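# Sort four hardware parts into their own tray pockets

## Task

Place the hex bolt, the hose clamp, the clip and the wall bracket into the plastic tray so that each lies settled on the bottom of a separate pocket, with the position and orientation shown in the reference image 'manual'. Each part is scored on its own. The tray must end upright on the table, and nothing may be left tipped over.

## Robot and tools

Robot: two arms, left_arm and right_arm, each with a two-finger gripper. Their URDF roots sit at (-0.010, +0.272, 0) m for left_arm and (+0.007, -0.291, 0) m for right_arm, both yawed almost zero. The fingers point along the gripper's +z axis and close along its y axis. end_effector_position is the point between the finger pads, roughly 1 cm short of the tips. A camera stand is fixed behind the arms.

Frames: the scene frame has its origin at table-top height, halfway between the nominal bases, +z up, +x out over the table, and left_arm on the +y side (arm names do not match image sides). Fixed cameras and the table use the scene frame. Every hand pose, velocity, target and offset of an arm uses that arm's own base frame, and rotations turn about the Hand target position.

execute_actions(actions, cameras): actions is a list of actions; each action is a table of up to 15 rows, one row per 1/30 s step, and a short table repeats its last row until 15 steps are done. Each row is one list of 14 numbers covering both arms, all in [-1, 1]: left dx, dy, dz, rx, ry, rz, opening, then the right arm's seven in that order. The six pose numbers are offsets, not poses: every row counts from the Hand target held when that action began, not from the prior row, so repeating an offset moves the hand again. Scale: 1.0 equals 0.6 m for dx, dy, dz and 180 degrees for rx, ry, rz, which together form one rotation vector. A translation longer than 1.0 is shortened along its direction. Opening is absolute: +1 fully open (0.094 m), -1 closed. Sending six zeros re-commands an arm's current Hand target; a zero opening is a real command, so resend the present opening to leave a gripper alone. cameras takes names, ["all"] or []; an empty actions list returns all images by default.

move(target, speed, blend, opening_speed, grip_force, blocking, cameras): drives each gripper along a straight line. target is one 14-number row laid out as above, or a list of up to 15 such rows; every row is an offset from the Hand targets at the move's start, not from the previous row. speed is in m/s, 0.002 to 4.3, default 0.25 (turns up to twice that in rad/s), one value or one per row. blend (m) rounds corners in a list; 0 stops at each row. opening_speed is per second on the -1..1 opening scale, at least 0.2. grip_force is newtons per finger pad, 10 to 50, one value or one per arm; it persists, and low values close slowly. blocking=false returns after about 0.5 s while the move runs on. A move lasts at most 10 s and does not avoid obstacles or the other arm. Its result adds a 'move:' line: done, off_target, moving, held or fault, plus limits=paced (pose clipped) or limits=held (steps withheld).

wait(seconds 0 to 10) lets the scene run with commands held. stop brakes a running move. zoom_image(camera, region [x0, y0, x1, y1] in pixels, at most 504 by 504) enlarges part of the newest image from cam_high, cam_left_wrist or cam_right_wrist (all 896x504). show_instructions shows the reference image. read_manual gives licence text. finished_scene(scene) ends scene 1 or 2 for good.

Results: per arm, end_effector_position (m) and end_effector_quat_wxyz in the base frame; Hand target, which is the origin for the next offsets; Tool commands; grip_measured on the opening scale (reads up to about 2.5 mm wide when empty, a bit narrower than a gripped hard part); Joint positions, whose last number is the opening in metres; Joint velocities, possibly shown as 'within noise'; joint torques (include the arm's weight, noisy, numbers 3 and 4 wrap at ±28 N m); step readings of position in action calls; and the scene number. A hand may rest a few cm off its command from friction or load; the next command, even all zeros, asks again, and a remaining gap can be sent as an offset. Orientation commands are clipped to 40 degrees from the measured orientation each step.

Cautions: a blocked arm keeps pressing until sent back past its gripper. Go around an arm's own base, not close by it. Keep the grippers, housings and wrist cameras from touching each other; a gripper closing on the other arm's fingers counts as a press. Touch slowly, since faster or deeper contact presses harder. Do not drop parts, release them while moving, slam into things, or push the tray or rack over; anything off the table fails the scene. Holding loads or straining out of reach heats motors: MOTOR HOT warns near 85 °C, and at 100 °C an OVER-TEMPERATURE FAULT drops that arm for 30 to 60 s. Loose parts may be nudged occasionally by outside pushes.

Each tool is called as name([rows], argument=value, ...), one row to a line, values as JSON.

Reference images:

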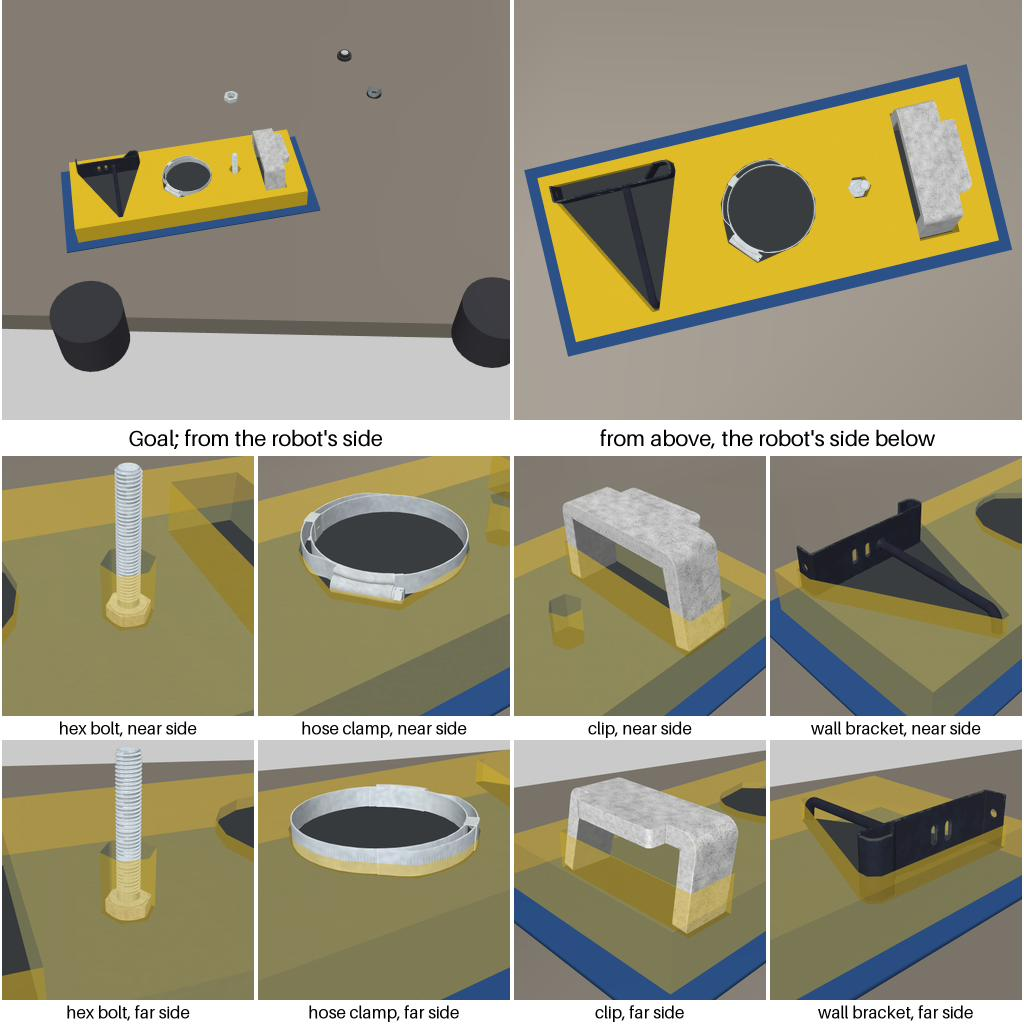

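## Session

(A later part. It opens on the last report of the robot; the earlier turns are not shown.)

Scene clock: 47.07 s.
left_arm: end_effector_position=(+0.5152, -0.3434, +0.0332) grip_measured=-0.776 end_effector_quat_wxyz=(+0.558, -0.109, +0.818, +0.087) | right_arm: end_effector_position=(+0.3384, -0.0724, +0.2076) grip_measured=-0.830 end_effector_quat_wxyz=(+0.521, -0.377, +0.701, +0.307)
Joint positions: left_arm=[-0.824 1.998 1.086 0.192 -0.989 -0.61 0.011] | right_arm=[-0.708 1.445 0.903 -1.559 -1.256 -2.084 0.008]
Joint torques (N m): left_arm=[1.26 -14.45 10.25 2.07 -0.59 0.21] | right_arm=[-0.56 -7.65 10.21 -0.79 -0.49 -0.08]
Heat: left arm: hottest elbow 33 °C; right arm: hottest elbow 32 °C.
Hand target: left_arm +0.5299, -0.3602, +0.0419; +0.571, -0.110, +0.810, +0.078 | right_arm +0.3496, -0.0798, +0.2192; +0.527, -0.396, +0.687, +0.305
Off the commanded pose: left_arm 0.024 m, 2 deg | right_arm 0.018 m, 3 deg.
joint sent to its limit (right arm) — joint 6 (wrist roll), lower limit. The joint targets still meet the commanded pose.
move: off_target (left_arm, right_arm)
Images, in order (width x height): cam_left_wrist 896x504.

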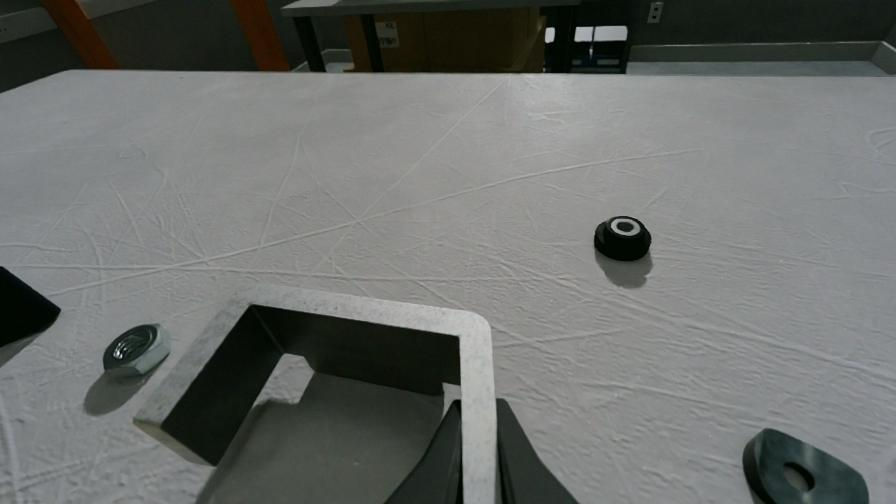

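move(target=[0,0,-0.03,0,0,0,-1,0,0,0,0,0,0,-1], cameras=["cam_left_wrist"], speed=0.05)

zoom_image(camera="cam_left_wrist", region=[120, 270, 520, 504])

Scene clock: 48.20 s.
left_arm: end_effector_position=(+0.5203, -0.3477, +0.0316) grip_measured=-0.776 end_effector_quat_wxyz=(+0.568, -0.116, +0.811, +0.080) | right_arm: end_effector_position=(+0.3384, -0.0724, +0.2076) grip_measured=-0.830 end_effector_quat_wxyz=(+0.521, -0.377, +0.701, +0.307)
Joint positions: left_arm=[-0.824 2.019 1.097 0.24 -0.998 -0.601 0.011] | right_arm=[-0.708 1.445 0.903 -1.559 -1.256 -2.084 0.008]
Joint torques (N m): left_arm=[0.97 -13.22 9.24 2.04 -0.27 0.17] | right_arm=[-0.56 -7.65 10.21 -0.79 -0.49 -0.08]
Heat: left arm: hottest elbow 33 °C; right arm: hottest elbow 32 °C.
Hand target: left_arm +0.5299, -0.3601, +0.0237; +0.570, -0.110, +0.810, +0.078 | right_arm +0.3496, -0.0798, +0.2192; +0.527, -0.396, +0.687, +0.305
Off the commanded pose: left_arm 0.018 m, 1 deg | right_arm 0.018 m, 3 deg.
joint sent to its limit (right arm) — joint 6 (wrist roll), lower limit. The joint targets still meet the commanded pose.
move: off_target (left_arm, right_arm)
Images, in order (width x height): cam_left_wrist 896x504.

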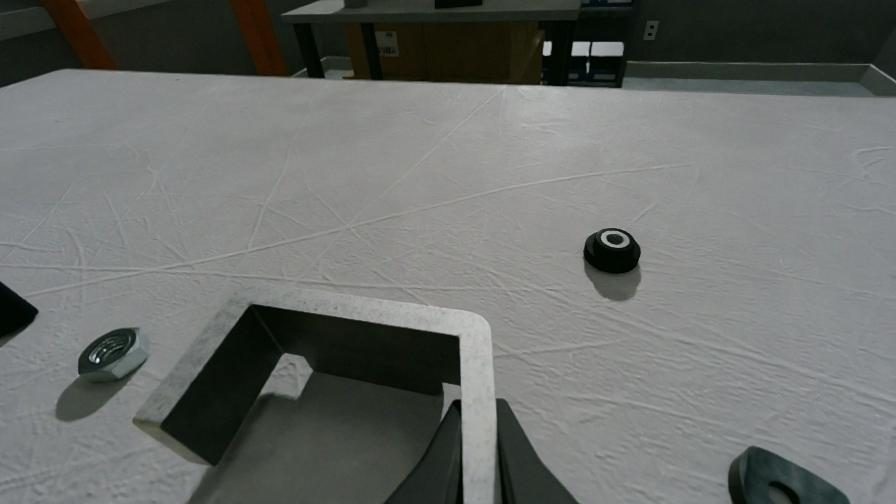

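Scaled by 1.260 from the camera's 896x504 image, which has a finer 1280x720 frame.

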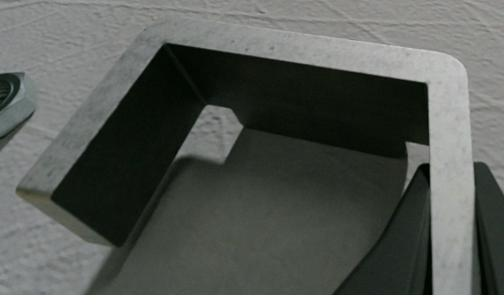

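move([
  [0,0,0.01,0,0,0,-1,0,0,0,0,0,0,-1],
  [0,0,0.01,0,0,0,-0.4,0,0,0,0,0,0,-1],
  [-0.0755,-0.021,0.05,0,0,0,-0.4,0,0,0,0,0,0,-1],
  [-0.04,-0.01,0.16,-0.07,0.25,0,-0.4,0,0,0,0,0,0,-1],
  [0.013,0.028,0.16,-0.141,0.5086,0,0,0,0,0,0,0,0,-1],
], cameras=["cam_left_wrist"], speed=[0.05,0.05,0.1,0.25,0.3], blend=[0,0,0.01,0.02,0])

zoom_image(camera="cam_left_wrist", region=[250, 150, 650, 450])

Scene clock: 55.43 s.
left_arm: end_effector_position=(+0.5264, -0.3405, +0.1204) grip_measured=-0.003 end_effector_quat_wxyz=(-0.177, -0.144, +0.972, -0.052) | right_arm: end_effector_position=(+0.3384, -0.0724, +0.2076) grip_measured=-0.830 end_effector_quat_wxyz=(+0.521, -0.377, +0.701, +0.307)
Joint positions: left_arm=[-0.493 2.201 2.091 -1.69 0.295 -0.753 0.047] | right_arm=[-0.708 1.445 0.903 -1.559 -1.256 -2.084 0.008]
Joint torques (N m): left_arm=[1.85 -18.43 12.03 -0.79 0.11 0.09] | right_arm=[-0.5 -7.65 10.22 -0.79 -0.49 -0.08]
Heat: left arm: hottest elbow 34 °C; right arm: hottest elbow 33 °C.
Hand target: left_arm +0.5377, -0.3432, +0.1197; -0.212, -0.131, +0.968, -0.029 | right_arm +0.3496, -0.0798, +0.2192; +0.527, -0.396, +0.687, +0.305
Off the commanded pose: left_arm 0.012 m, 5 deg | right_arm 0.018 m, 3 deg.
joint sent to its limit (left arm) — joint 4 (wrist pitch), lower limit. The joint targets are off in orientation, not in position.
joint sent to its limit (right arm) — joint 6 (wrist roll), lower limit. The joint targets still meet the commanded pose.
move: off_target (left_arm, right_arm); target 2's new opening was sent with left_arm's hand 0.016 m and 1 deg from that target; target 5's new opening was sent with left_arm's hand 0.012 m and 5 deg from that target
Images, in order (width x height): cam_left_wrist 896x504.

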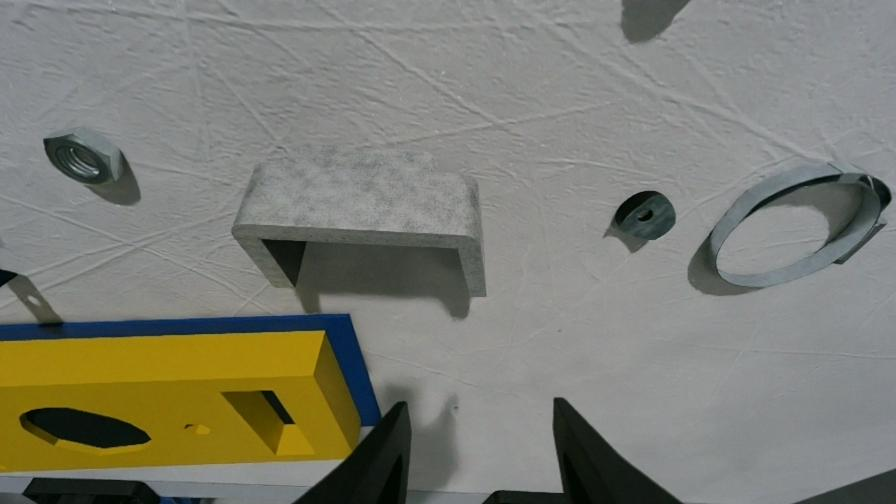

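Scaled by 1.260 from the camera's 896x504 image, which has a finer 1280x720 frame.

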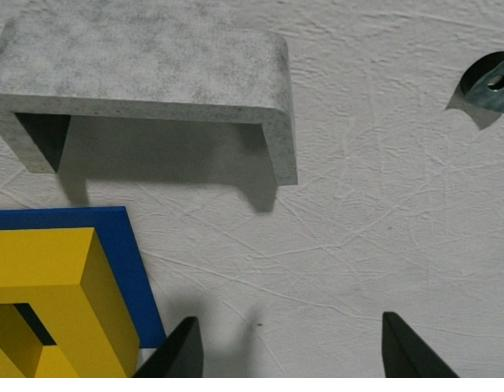

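move(target=[-0.036,-0.0063,-0.13,0,0,0,-0.1,0,0,0,0,0,0,-1], cameras=["cam_left_wrist"], speed=0.15)

Scene clock: 57.23 s.
left_arm: end_effector_position=(+0.5208, -0.3392, +0.0580) grip_measured=-0.098 end_effector_quat_wxyz=(-0.205, -0.144, +0.968, -0.032) | right_arm: end_effector_position=(+0.3384, -0.0724, +0.2076) grip_measured=-0.830 end_effector_quat_wxyz=(+0.521, -0.377, +0.701, +0.307)
Joint positions: left_arm=[-0.495 2.275 2.045 -1.641 0.296 -0.745 0.042] | right_arm=[-0.708 1.445 0.903 -1.559 -1.256 -2.084 0.008]
Joint torques (N m): left_arm=[0.09 -19.37 7.54 0.23 0.12 0.08] | right_arm=[-0.56 -7.65 10.19 -0.8 -0.48 -0.08]
Heat: left arm: hottest elbow 34 °C; right arm: hottest elbow 33 °C.
Hand target: left_arm +0.5162, -0.3471, +0.0419; -0.212, -0.131, +0.968, -0.029 | right_arm +0.3496, -0.0798, +0.2192; +0.527, -0.396, +0.687, +0.305
Off the commanded pose: left_arm 0.019 m, 2 deg | right_arm 0.018 m, 3 deg.
joint sent to its limit (right arm) — joint 6 (wrist roll), lower limit. The joint targets still meet the commanded pose.
move: off_target (left_arm, right_arm)
Images, in order (width x height): cam_left_wrist 896x504.

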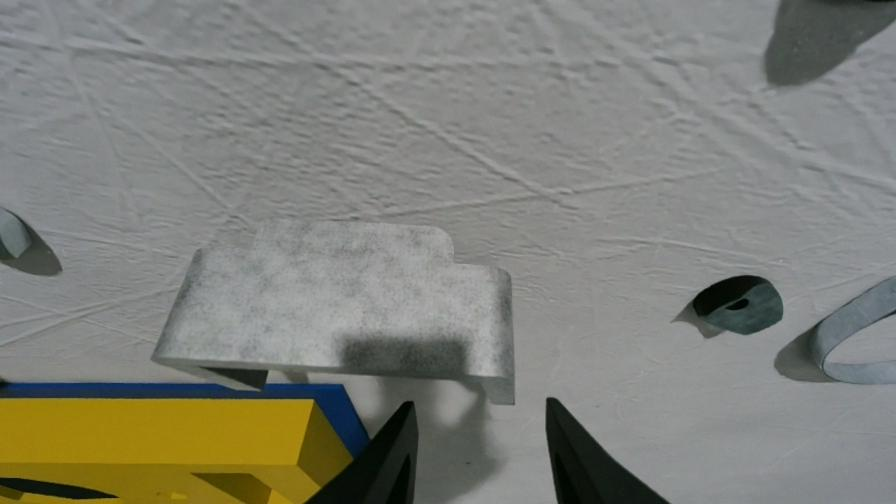

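move(target=[0.003,-0.0065,-0.043,0,0,0,-0.1,0,0,0,0,0,0,-1], cameras=["cam_left_wrist"], speed=0.1)

Scene clock: 58.77 s.
left_arm: end_effector_position=(+0.5251, -0.3472, +0.0463) grip_measured=-0.098 end_effector_quat_wxyz=(-0.197, -0.139, +0.970, -0.040) | right_arm: end_effector_position=(+0.3384, -0.0724, +0.2076) grip_measured=-0.830 end_effector_quat_wxyz=(+0.521, -0.377, +0.701, +0.307)
Joint positions: left_arm=[-0.502 2.291 2.045 -1.602 0.298 -0.745 0.042] | right_arm=[-0.708 1.445 0.903 -1.559 -1.256 -2.084 0.008]
Joint torques (N m): left_arm=[0.44 -18.61 6.71 0.17 0.08 0.05] | right_arm=[-0.62 -7.59 10.21 -0.79 -0.48 -0.08]
Heat: left arm: hottest elbow 34 °C; right arm: hottest elbow 33 °C.
Hand target: left_arm +0.5179, -0.3511, +0.0161; -0.212, -0.131, +0.968, -0.029 | right_arm +0.3496, -0.0798, +0.2192; +0.527, -0.396, +0.687, +0.305
Off the commanded pose: left_arm 0.031 m, 2 deg | right_arm 0.018 m, 3 deg.
joint sent to its limit (right arm) — joint 6 (wrist roll), lower limit. The joint targets still meet the commanded pose.
move: off_target (left_arm, right_arm)
Images, in order (width x height): cam_left_wrist 896x504.

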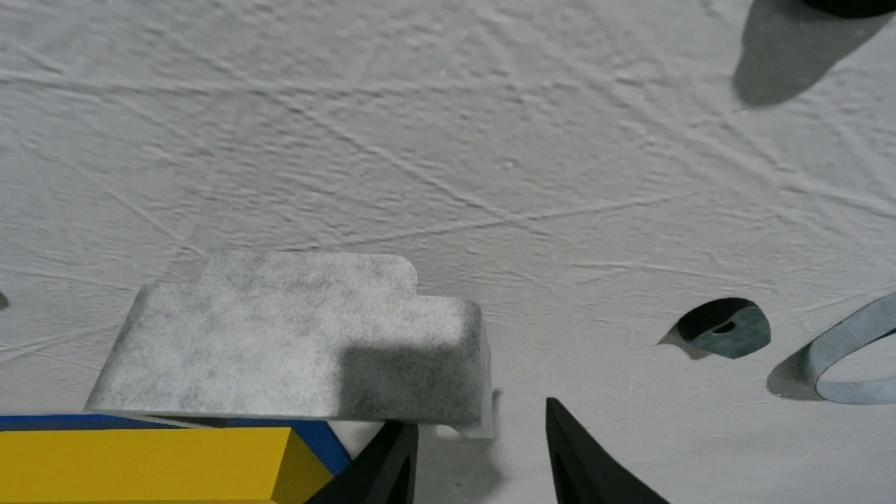

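move(target=[-0.01,0.003,-0.02,0,0,0,-0.1,0,0,0,0,0,0,-1], cameras=["cam_left_wrist"], speed=0.1)

zoom_image(camera="cam_left_wrist", region=[300, 250, 650, 504])

Scene clock: 60.00 s.
left_arm: end_effector_position=(+0.5180, -0.3464, +0.0308) grip_measured=-0.098 end_effector_quat_wxyz=(-0.201, -0.138, +0.969, -0.038) | right_arm: end_effector_position=(+0.3384, -0.0724, +0.2076) grip_measured=-0.830 end_effector_quat_wxyz=(+0.521, -0.377, +0.701, +0.307)
Joint positions: left_arm=[-0.506 2.291 2.001 -1.566 0.3 -0.745 0.042] | right_arm=[-0.708 1.445 0.903 -1.559 -1.256 -2.084 0.008]
Joint torques (N m): left_arm=[0.38 -18.9 6.57 0.2 0.02 0.03] | right_arm=[-0.5 -7.59 10.21 -0.79 -0.49 -0.08]
Heat: left arm: hottest elbow 34 °C; right arm: hottest elbow 33 °C.
Hand target: left_arm +0.5120, -0.3492, +0.0041; -0.212, -0.131, +0.968, -0.029 | right_arm +0.3496, -0.0798, +0.2192; +0.527, -0.396, +0.687, +0.305
Off the commanded pose: left_arm 0.028 m, 2 deg | right_arm 0.018 m, 3 deg.
joint sent to its limit (right arm) — joint 6 (wrist roll), lower limit. The joint targets still meet the commanded pose.
move: off_target (left_arm, right_arm)
Images, in order (width x height): cam_left_wrist 896x504.

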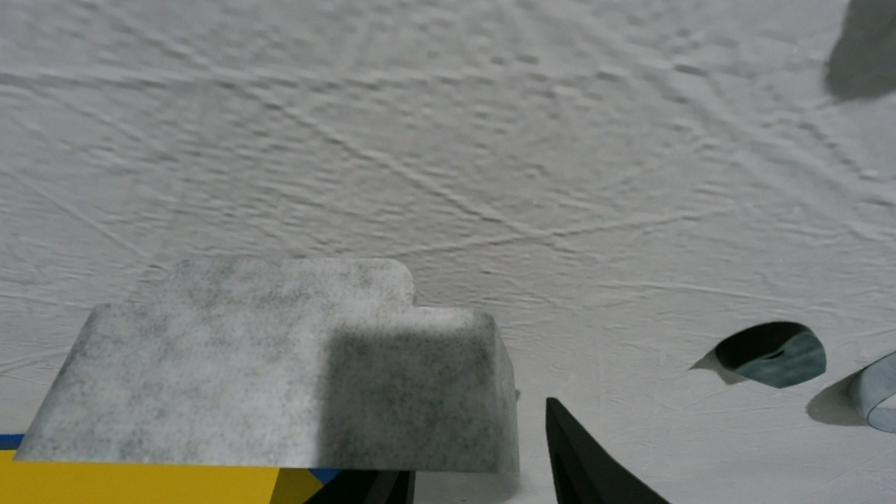

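Scaled by 1.440 from the camera's 896x504 image, which has a finer 1280x720 frame.

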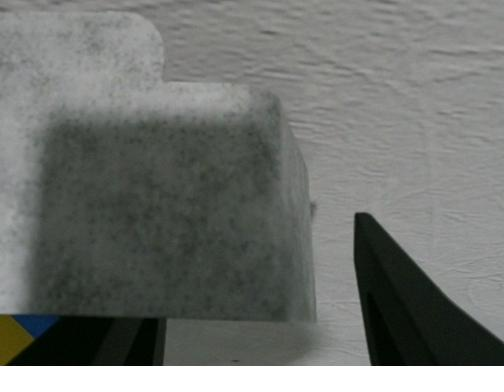

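move([
  [0,0,0,0,0,0,-1,0,0,0,0,0,0,-1],
  [0,0,0.2,0,0,0,-1,0,0,0,0,0,0,-1],
  [0.03,-0.035,0.2,0.1336,-0.4818,0,-1,0,0,0,0,0,0,-1],
  [0.03,-0.035,0.09,0.1336,-0.4818,0,-1,0,0,0,0,0,0,-1],
], cameras=["cam_high","cam_left_wrist"], speed=[0.1,0.15,0.3,0.15], opening_speed=0.8)

zoom_image(camera="cam_high", region=[360, 120, 560, 260])

Scene clock: 68.87 s.
left_arm: end_effector_position=(+0.5256, -0.3592, +0.0336) grip_measured=-0.773 end_effector_quat_wxyz=(+0.515, -0.115, +0.845, +0.085) | right_arm: end_effector_position=(+0.3384, -0.0724, +0.2076) grip_measured=-0.830 end_effector_quat_wxyz=(+0.521, -0.377, +0.701, +0.307)
Joint positions: left_arm=[-0.82 2.003 1.192 -0.051 -0.929 -0.723 0.011] | right_arm=[-0.708 1.445 0.903 -1.559 -1.256 -2.084 0.008]
Joint torques (N m): left_arm=[0.5 -18.08 7.58 2.37 -1 0.26] | right_arm=[-0.62 -7.59 10.21 -0.77 -0.49 -0.09]
Heat: left arm: hottest elbow 35 °C; right arm: hottest elbow 34 °C.
Hand target: left_arm +0.5299, -0.3703, +0.0581; +0.535, -0.113, +0.834, +0.073 | right_arm +0.3496, -0.0798, +0.2192; +0.527, -0.396, +0.687, +0.305
Off the commanded pose: left_arm 0.027 m, 3 deg | right_arm 0.018 m, 3 deg.
joint sent to its limit (right arm) — joint 6 (wrist roll), lower limit. The joint targets still meet the commanded pose.
move: off_target (left_arm, right_arm)
Images, in order (width x height): cam_high 896x504, cam_left_wrist 896x504.

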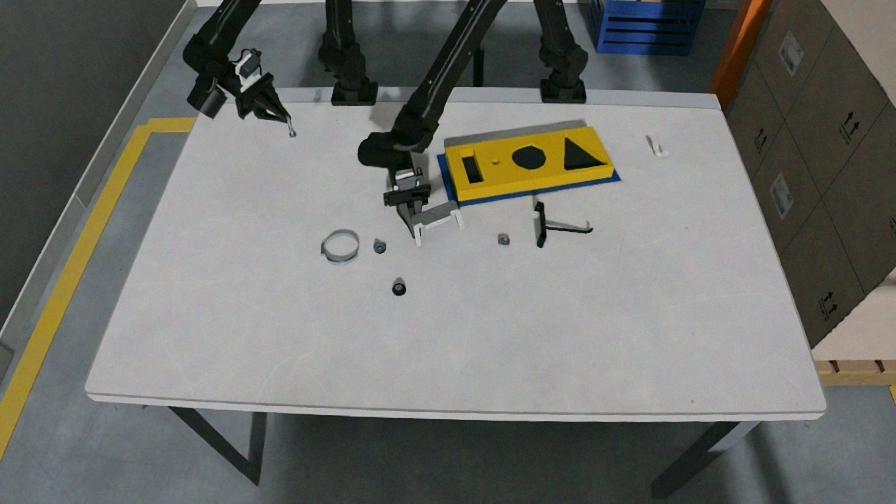

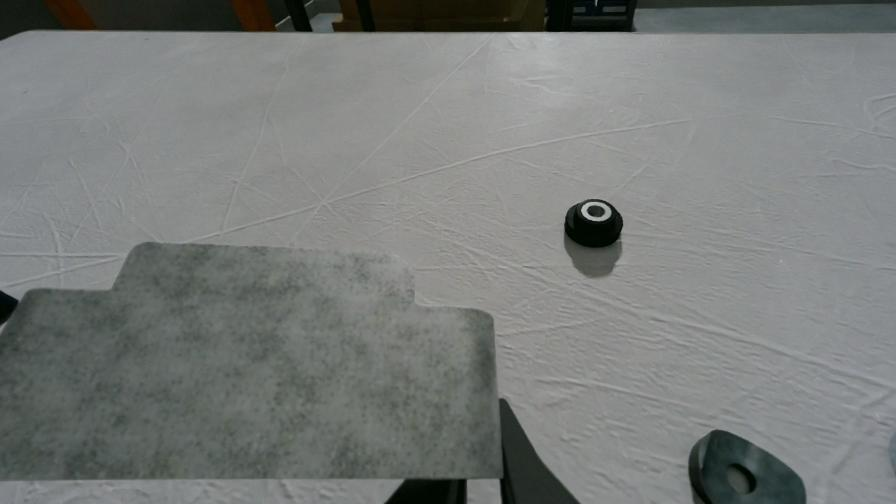

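Scaled by 2.520 from the camera's 896x504 image, which has a finer 1280x720 frame.

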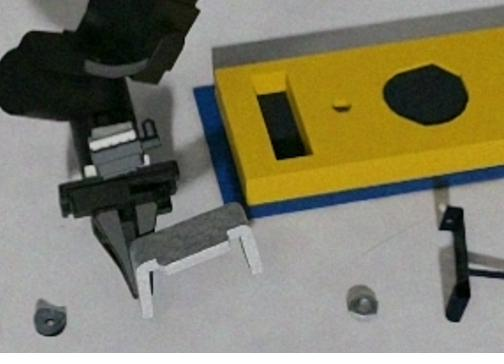

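move(target=[0,0,-0.025,0,0,0,-1,0,0,0,0,0,0,-1], cameras=["cam_high"], speed=0.05)

zoom_image(camera="cam_high", region=[380, 170, 480, 260])

Scene clock: 70.03 s.
left_arm: end_effector_position=(+0.5277, -0.3615, +0.0304) grip_measured=-0.773 end_effector_quat_wxyz=(+0.520, -0.119, +0.842, +0.078) | right_arm: end_effector_position=(+0.3384, -0.0724, +0.2076) grip_measured=-0.830 end_effector_quat_wxyz=(+0.521, -0.377, +0.701, +0.307)
Joint positions: left_arm=[-0.82 2.015 1.192 -0.02 -0.929 -0.722 0.011] | right_arm=[-0.708 1.445 0.903 -1.559 -1.256 -2.084 0.008]
Joint torques (N m): left_arm=[0.32 -16.79 7.23 2.41 -1 0.26] | right_arm=[-0.56 -7.65 10.21 -0.77 -0.49 -0.08]
Heat: left arm: hottest elbow 35 °C; right arm: hottest elbow 34 °C.
Hand target: left_arm +0.5299, -0.3703, +0.0432; +0.535, -0.113, +0.834, +0.073 | right_arm +0.3496, -0.0798, +0.2192; +0.527, -0.396, +0.687, +0.305
Off the commanded pose: left_arm 0.016 m, 2 deg | right_arm 0.018 m, 3 deg.
joint sent to its limit (right arm) — joint 6 (wrist roll), lower limit. The joint targets still meet the commanded pose.
move: off_target (left_arm, right_arm)
Images, in order (width x height): cam_high 896x504.

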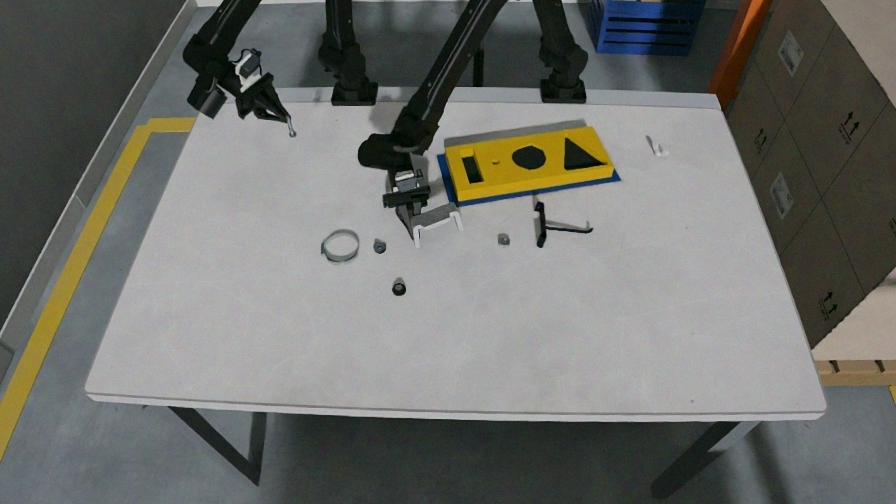

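Scaled by 5.040 from the camera's 896x504 image, which has a finer 1280x720 frame.

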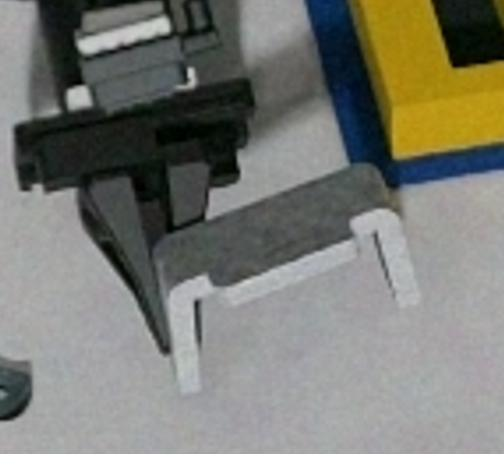

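move(target=[0,0.012,-0.03,0,0,0,-1,0,0,0,0,0,0,-1], speed=0.05)

move(target=[0,0.0,-0.02,0,0,0,-1,0,0,0,0,0,0,-1], cameras=["cam_high"], speed=0.05)

zoom_image(camera="cam_high", region=[380, 170, 480, 260])

Scene clock: 71.20 s.
left_arm: end_effector_position=(+0.5268, -0.3609, +0.0189) grip_measured=-0.773 end_effector_quat_wxyz=(+0.525, -0.119, +0.840, +0.072) | right_arm: end_effector_position=(+0.3384, -0.0724, +0.2076) grip_measured=-0.830 end_effector_quat_wxyz=(+0.521, -0.377, +0.701, +0.307)
Joint positions: left_arm=[-0.82 2.035 1.176 0.039 -0.927 -0.712 0.011] | right_arm=[-0.708 1.445 0.903 -1.559 -1.256 -2.084 0.008]
Joint torques (N m): left_arm=[1.08 -16.73 6.42 2.33 -0.82 0.31] | right_arm=[-0.56 -7.65 10.22 -0.77 -0.49 -0.08]
Heat: left arm: hottest shoulder 34 °C; right arm: hottest elbow 34 °C.
Hand target: left_arm +0.5299, -0.3630, +0.0251; +0.535, -0.113, +0.834, +0.073 | right_arm +0.3496, -0.0798, +0.2192; +0.527, -0.396, +0.687, +0.305
Off the commanded pose: left_arm 0.007 m, 1 deg | right_arm 0.018 m, 3 deg.
joint sent to its limit (right arm) — joint 6 (wrist roll), lower limit. The joint targets still meet the commanded pose.
move: off_target (right_arm)

Scene clock: 72.10 s.
left_arm: end_effector_position=(+0.5290, -0.3632, +0.0179) grip_measured=-0.773 end_effector_quat_wxyz=(+0.531, -0.124, +0.836, +0.065) | right_arm: end_effector_position=(+0.3384, -0.0724, +0.2076) grip_measured=-0.830 end_effector_quat_wxyz=(+0.521, -0.377, +0.701, +0.307)
Joint positions: left_arm=[-0.82 2.043 1.176 0.072 -0.927 -0.71 0.011] | right_arm=[-0.708 1.445 0.903 -1.559 -1.256 -2.084 0.008]
Joint torques (N m): left_arm=[0.79 -15.56 6.35 2.37 -0.79 0.3] | right_arm=[-0.62 -7.59 10.22 -0.79 -0.49 -0.08]
Heat: left arm: hottest shoulder 34 °C; right arm: hottest elbow 34 °C.
Hand target: left_arm +0.5298, -0.3630, +0.0130; +0.535, -0.113, +0.834, +0.073 | right_arm +0.3496, -0.0798, +0.2192; +0.527, -0.396, +0.687, +0.305
Off the commanded pose: left_arm 0.005 m, 2 deg | right_arm 0.018 m, 3 deg.
joint sent to its limit (right arm) — joint 6 (wrist roll), lower limit. The joint targets still meet the commanded pose.
move: off_target (right_arm)
Images, in order (width x height): cam_high 896x504.

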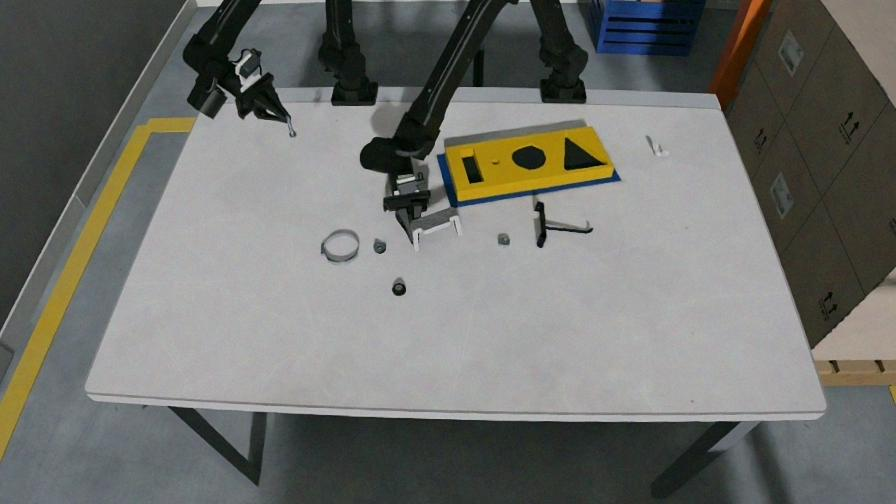

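Scaled by 5.040 from the camera's 896x504 image, which has a finer 1280x720 frame.

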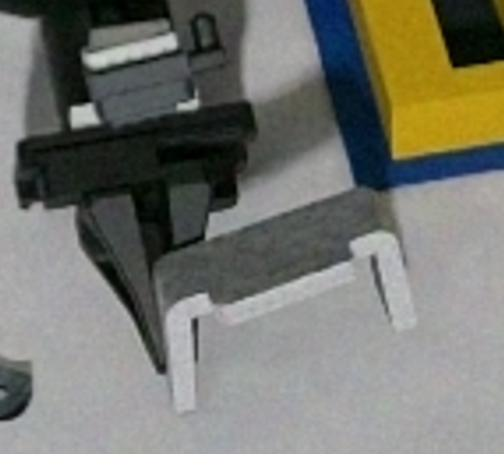

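move([
  [0,0,0.012,0,0,0,-1,0,0,0,0,0,0,-1],
  [0,0,0.012,0,0,0,-0.45,0,0,0,0,0,0,-1],
  [-0.1,-0.028,0.05,0,0,0,-0.45,0,0,0,0,0,0,-1],
  [-0.1,-0.028,0.3,-0.02,0.16,-0.03,-0.45,0,0,0,0,0,0,-1],
  [-0.3,0.77,0.48,-0.049,0.361,-0.076,1,0.06,0.2,0.06,0,0,0,-1],
], cameras=["all"], speed=[0.05,0.05,0.1,0.3,0.45], blend=[0,0,0.01,0.03,0])

Scene clock: 79.17 s.
left_arm: end_effector_position=(+0.3395, +0.0923, +0.2865) grip_measured=+0.997 end_effector_quat_wxyz=(-0.011, -0.001, +1.000, -0.001) | right_arm: end_effector_position=(+0.3866, +0.0350, +0.2488) grip_measured=-0.830 end_effector_quat_wxyz=(+0.522, -0.387, +0.694, +0.310)
Joint positions: left_arm=[0.265 1.274 1.331 -1.65 -0.004 0.263 0.094] | right_arm=[-0.348 1.151 0.755 -0.602 -1.253 -0.946 0.008]
Joint torques (N m): left_arm=[1.96 -6.65 12.63 -0.23 0.03 0.1] | right_arm=[-0.09 -7.82 7.86 1.78 -0.49 0.16]
Heat: left arm: hottest elbow 35 °C; right arm: hottest elbow 34 °C.
Hand target: left_arm +0.3499, +0.0991, +0.3008; -0.001, +0.000, +1.000, +0.000 | right_arm +0.3857, +0.0402, +0.2552; +0.527, -0.396, +0.687, +0.305
Off the commanded pose: left_arm 0.019 m, 1 deg | right_arm 0.008 m, 2 deg.
move: off_target (left_arm); target 5's new opening was sent with left_arm's hand 0.019 m and 1 deg from that target

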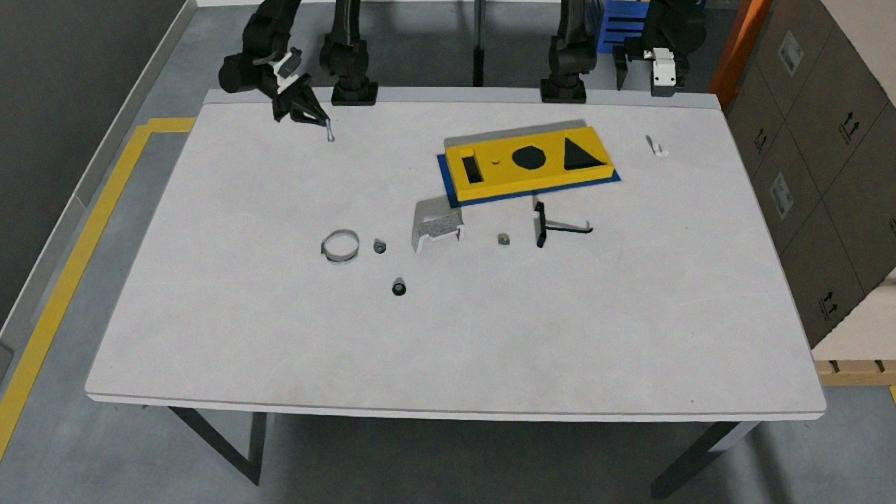

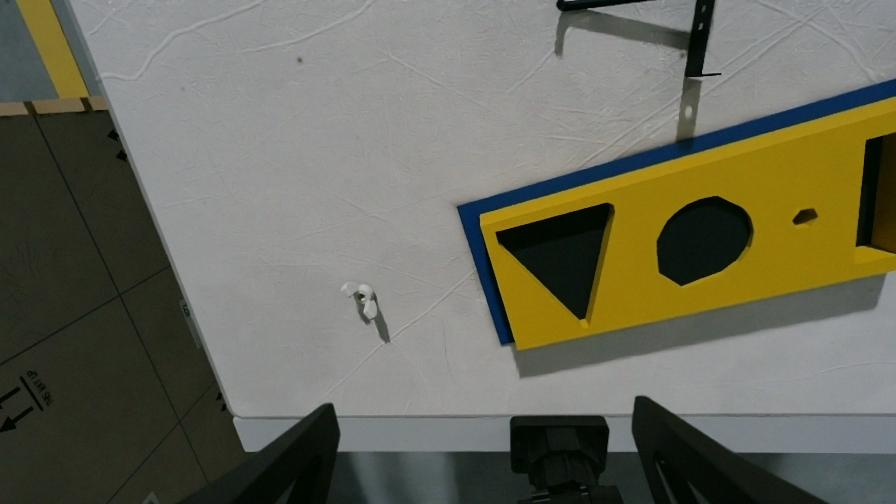

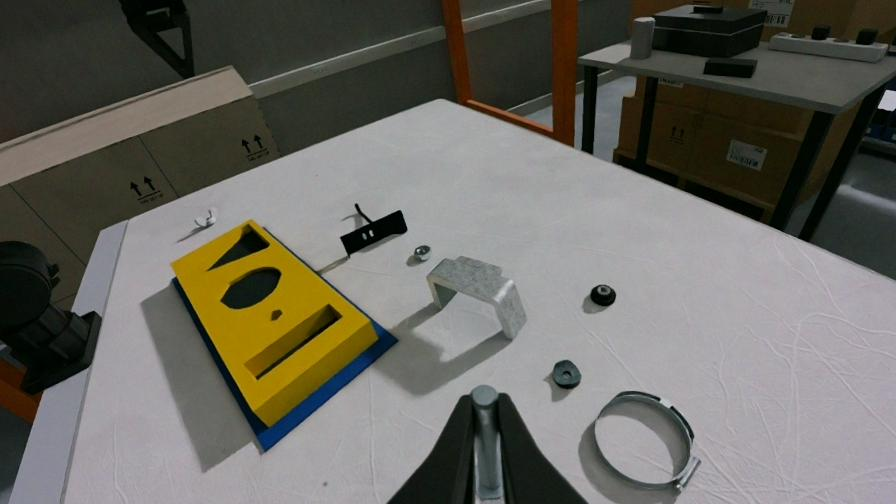

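zoom_image(camera="cam_left_wrist", region=[770, 190, 840, 240])

zoom_image(camera="cam_right_wrist", region=[160, 200, 420, 460])

zoom_image(camera="cam_right_wrist", region=[420, 370, 560, 504])

Scaled by 7.200 from the camera's 896x504 image, which has a finer 1280x720 frame.

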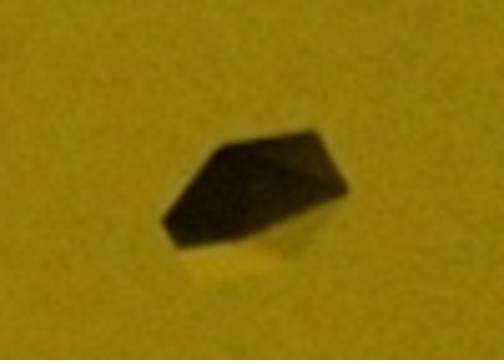

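Scaled by 1.938 from the camera's 896x504 image, which has a finer 1280x720 frame.

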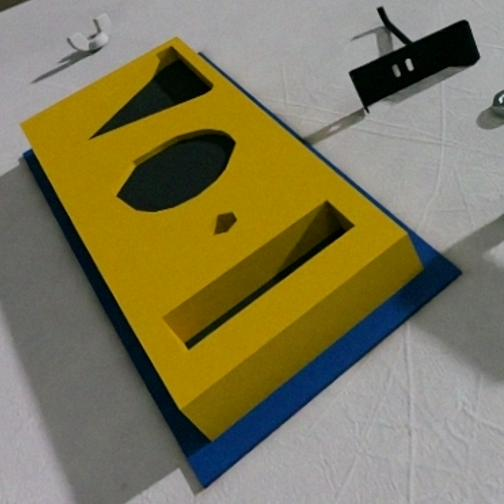

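Scaled by 3.600 from the camera's 896x504 image, which has a finer 1280x720 frame.

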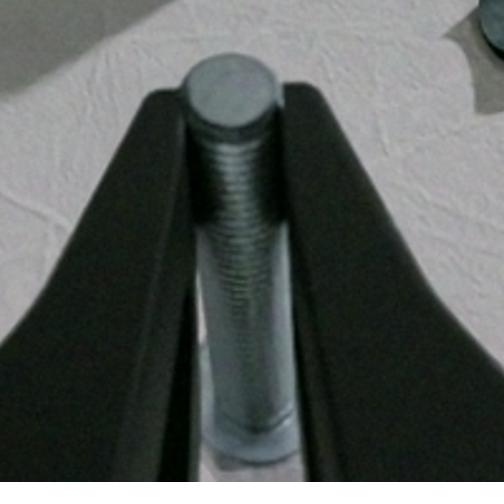

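move(target=[0,0,0,0,0,0,1,-0.171,0.575,-0.248,0.0174,-0.0088,0.0355,-1], cameras=["cam_left_wrist","cam_right_wrist"], speed=0.3)

zoom_image(camera="cam_left_wrist", region=[700, 130, 896, 300])

zoom_image(camera="cam_right_wrist", region=[340, 300, 620, 504])

Scene clock: 83.50 s.
left_arm: end_effector_position=(+0.3395, +0.0923, +0.2865) grip_measured=+0.998 end_effector_quat_wxyz=(-0.011, -0.001, +1.000, -0.001) | right_arm: end_effector_position=(+0.2774, +0.3725, +0.0984) grip_measured=-0.830 end_effector_quat_wxyz=(+0.520, -0.427, +0.657, +0.341)
Joint positions: left_arm=[0.265 1.274 1.331 -1.65 -0.004 0.263 0.094] | right_arm=[0.807 1.562 0.376 0.944 -0.339 -0.079 0.008]
Joint torques (N m): left_arm=[2.2 -6.3 12.59 -0.39 0.04 0.09] | right_arm=[-0.21 -6.42 6.87 2.47 0.16 0.13]
Heat: left arm: hottest elbow 35 °C; right arm: hottest elbow 34 °C.
Hand target: left_arm +0.3499, +0.0991, +0.3008; -0.001, +0.000, +1.000, +0.000 | right_arm +0.2829, +0.3852, +0.1064; +0.530, -0.424, +0.648, +0.347
Off the commanded pose: left_arm 0.019 m, 1 deg | right_arm 0.016 m, 2 deg.
move: off_target (left_arm, right_arm)
Images, in order (width x height): cam_left_wrist 896x504, cam_right_wrist 896x504.

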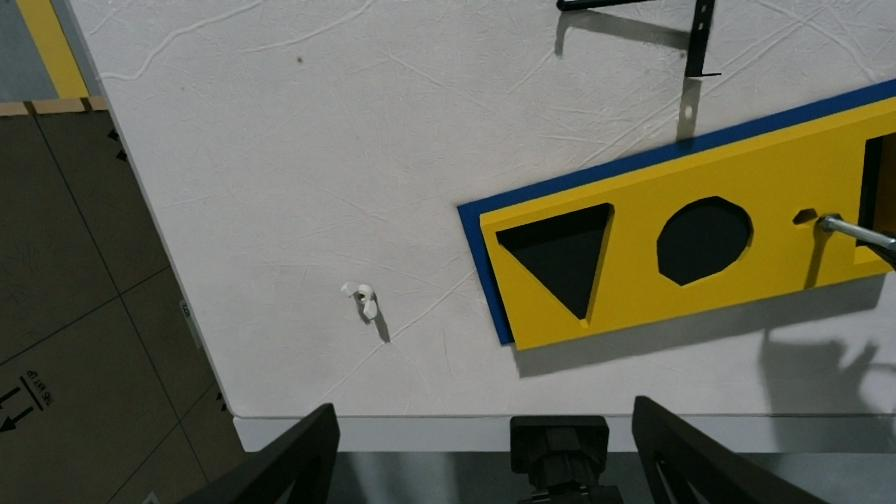

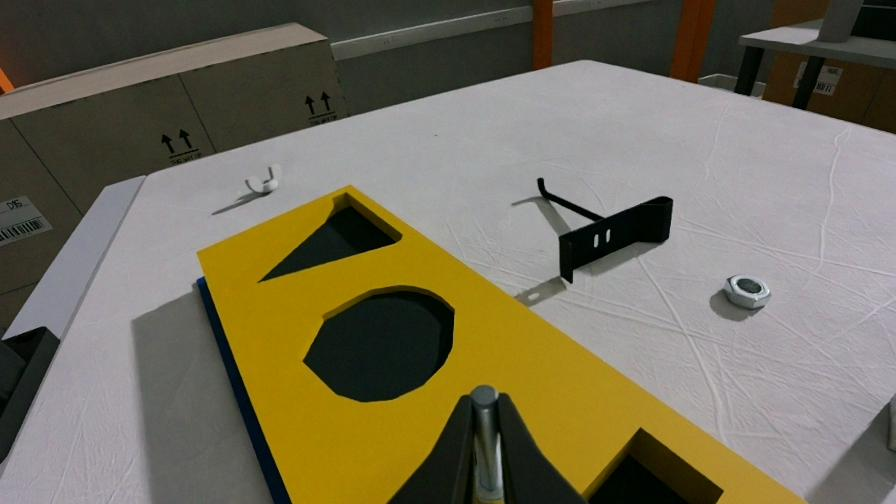

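Scaled by 2.571 from the camera's 896x504 image, which has a finer 1280x720 frame.

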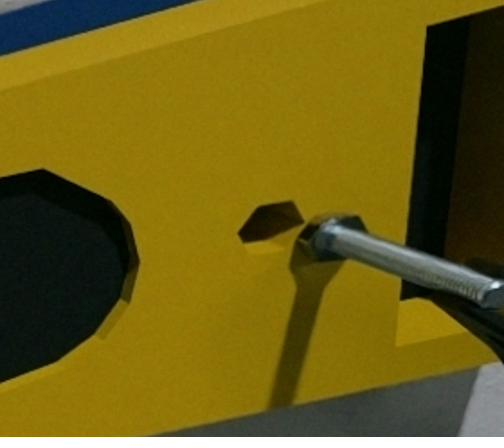

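Scaled by 1.800 from the camera's 896x504 image, which has a finer 1280x720 frame.

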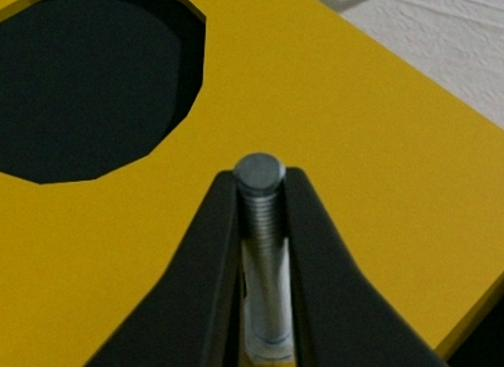

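move(target=[0,0,0,0,0,0,1,0,0.009,0.0,0.0203,-0.009,0,-1], cameras=["cam_left_wrist","cam_right_wrist"], speed=0.1)

zoom_image(camera="cam_left_wrist", region=[770, 170, 896, 270])

Scene clock: 85.03 s.
left_arm: end_effector_position=(+0.3395, +0.0923, +0.2865) grip_measured=+0.998 end_effector_quat_wxyz=(-0.011, -0.001, +1.000, -0.001) | right_arm: end_effector_position=(+0.2791, +0.3774, +0.0970) grip_measured=-0.830 end_effector_quat_wxyz=(+0.542, -0.415, +0.641, +0.352)
Joint positions: left_arm=[0.265 1.274 1.331 -1.65 -0.004 0.263 0.094] | right_arm=[0.814 1.643 0.376 1.093 -0.332 -0.056 0.008]
Joint torques (N m): left_arm=[2.43 -6.36 12.57 -0.25 0 0.08] | right_arm=[-0.03 -7.36 6.22 2.73 0.11 0.12]
Heat: left arm: hottest elbow 35 °C; right arm: hottest elbow 34 °C.
Hand target: left_arm +0.3499, +0.0991, +0.3008; -0.001, +0.000, +1.000, +0.000 | right_arm +0.2830, +0.3906, +0.1063; +0.552, -0.411, +0.629, +0.361
Off the commanded pose: left_arm 0.019 m, 1 deg | right_arm 0.017 m, 2 deg.
move: off_target (left_arm, right_arm)
Images, in order (width x height): cam_left_wrist 896x504, cam_right_wrist 896x504.

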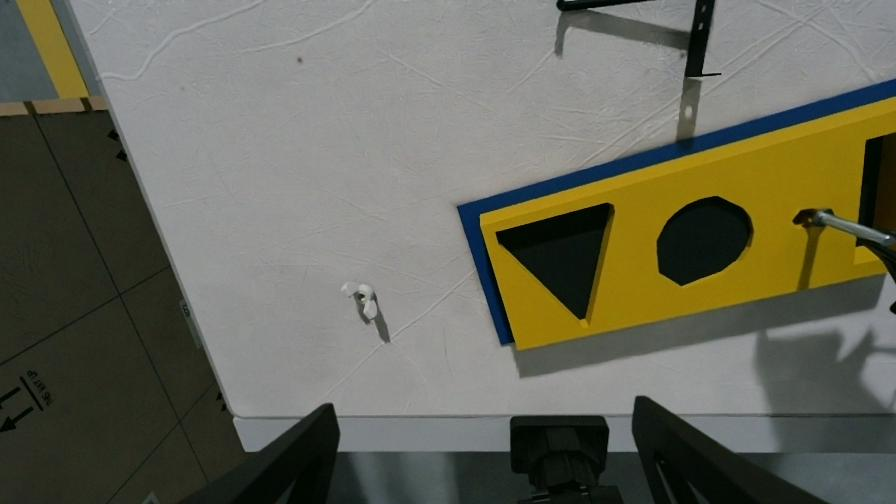

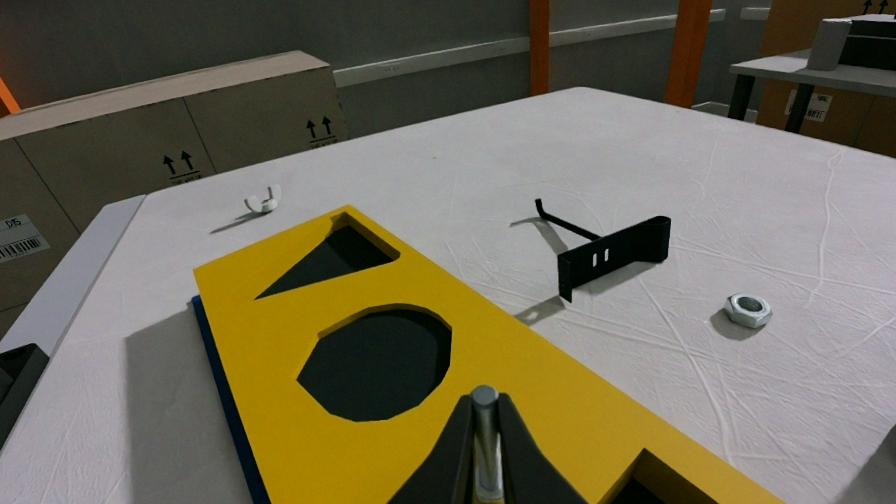

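Scaled by 4.000 from the camera's 896x504 image, which has a finer 1280x720 frame.

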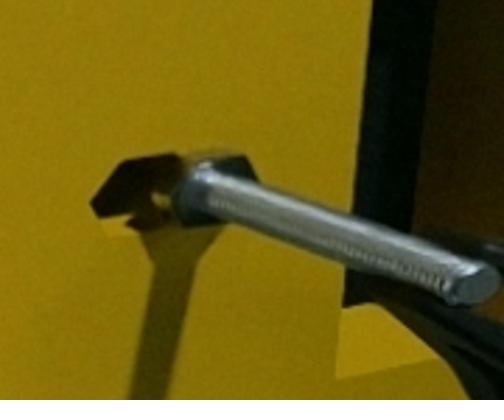

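move(target=[0,0,0,0,0,0,1,-0.01,0.003,-0.01,0,0,0,-1], cameras=["cam_left_wrist"], speed=0.1)

zoom_image(camera="cam_left_wrist", region=[770, 170, 896, 270])

Scene clock: 86.30 s.
left_arm: end_effector_position=(+0.3395, +0.0923, +0.2865) grip_measured=+0.998 end_effector_quat_wxyz=(-0.011, -0.001, +1.000, -0.001) | right_arm: end_effector_position=(+0.2764, +0.3812, +0.0966) grip_measured=-0.830 end_effector_quat_wxyz=(+0.548, -0.413, +0.636, +0.353)
Joint positions: left_arm=[0.265 1.274 1.331 -1.65 -0.004 0.263 0.094] | right_arm=[0.83 1.664 0.376 1.131 -0.313 -0.053 0.008]
Joint torques (N m): left_arm=[2.08 -6.12 12.6 -0.4 0.03 0.06] | right_arm=[0.03 -7.12 5.5 2.51 0.08 0.19]
Heat: left arm: hottest elbow 35 °C; right arm: hottest elbow 33 °C.
Hand target: left_arm +0.3499, +0.0991, +0.3008; -0.001, +0.000, +1.000, +0.000 | right_arm +0.2771, +0.3923, +0.1003; +0.552, -0.411, +0.629, +0.361
Off the commanded pose: left_arm 0.019 m, 1 deg | right_arm 0.012 m, 1 deg.
move: off_target (left_arm, right_arm)
Images, in order (width x height): cam_left_wrist 896x504.

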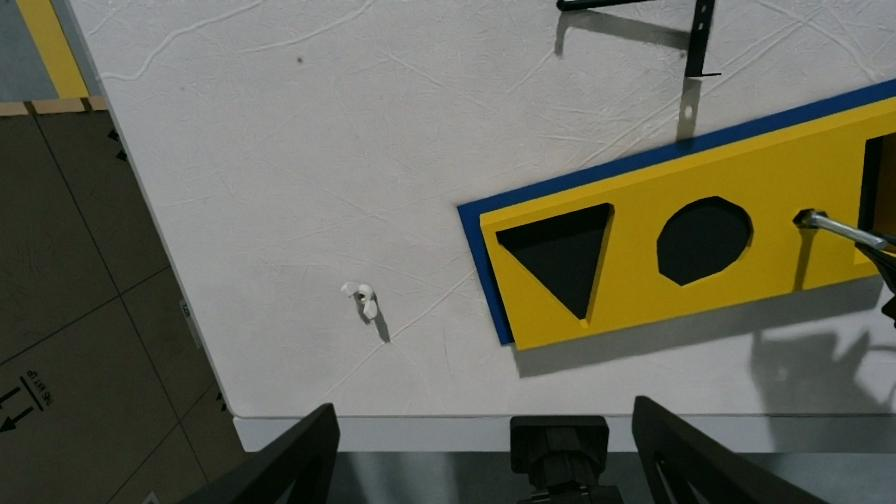

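Scaled by 4.000 from the camera's 896x504 image, which has a finer 1280x720 frame.

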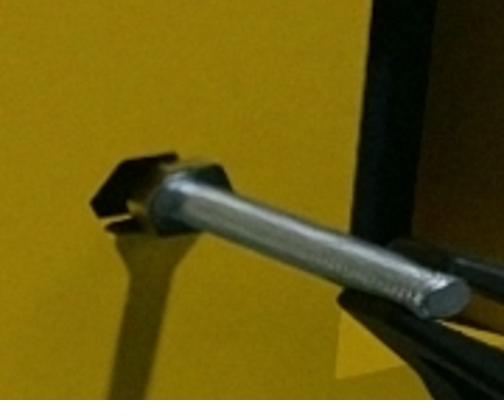

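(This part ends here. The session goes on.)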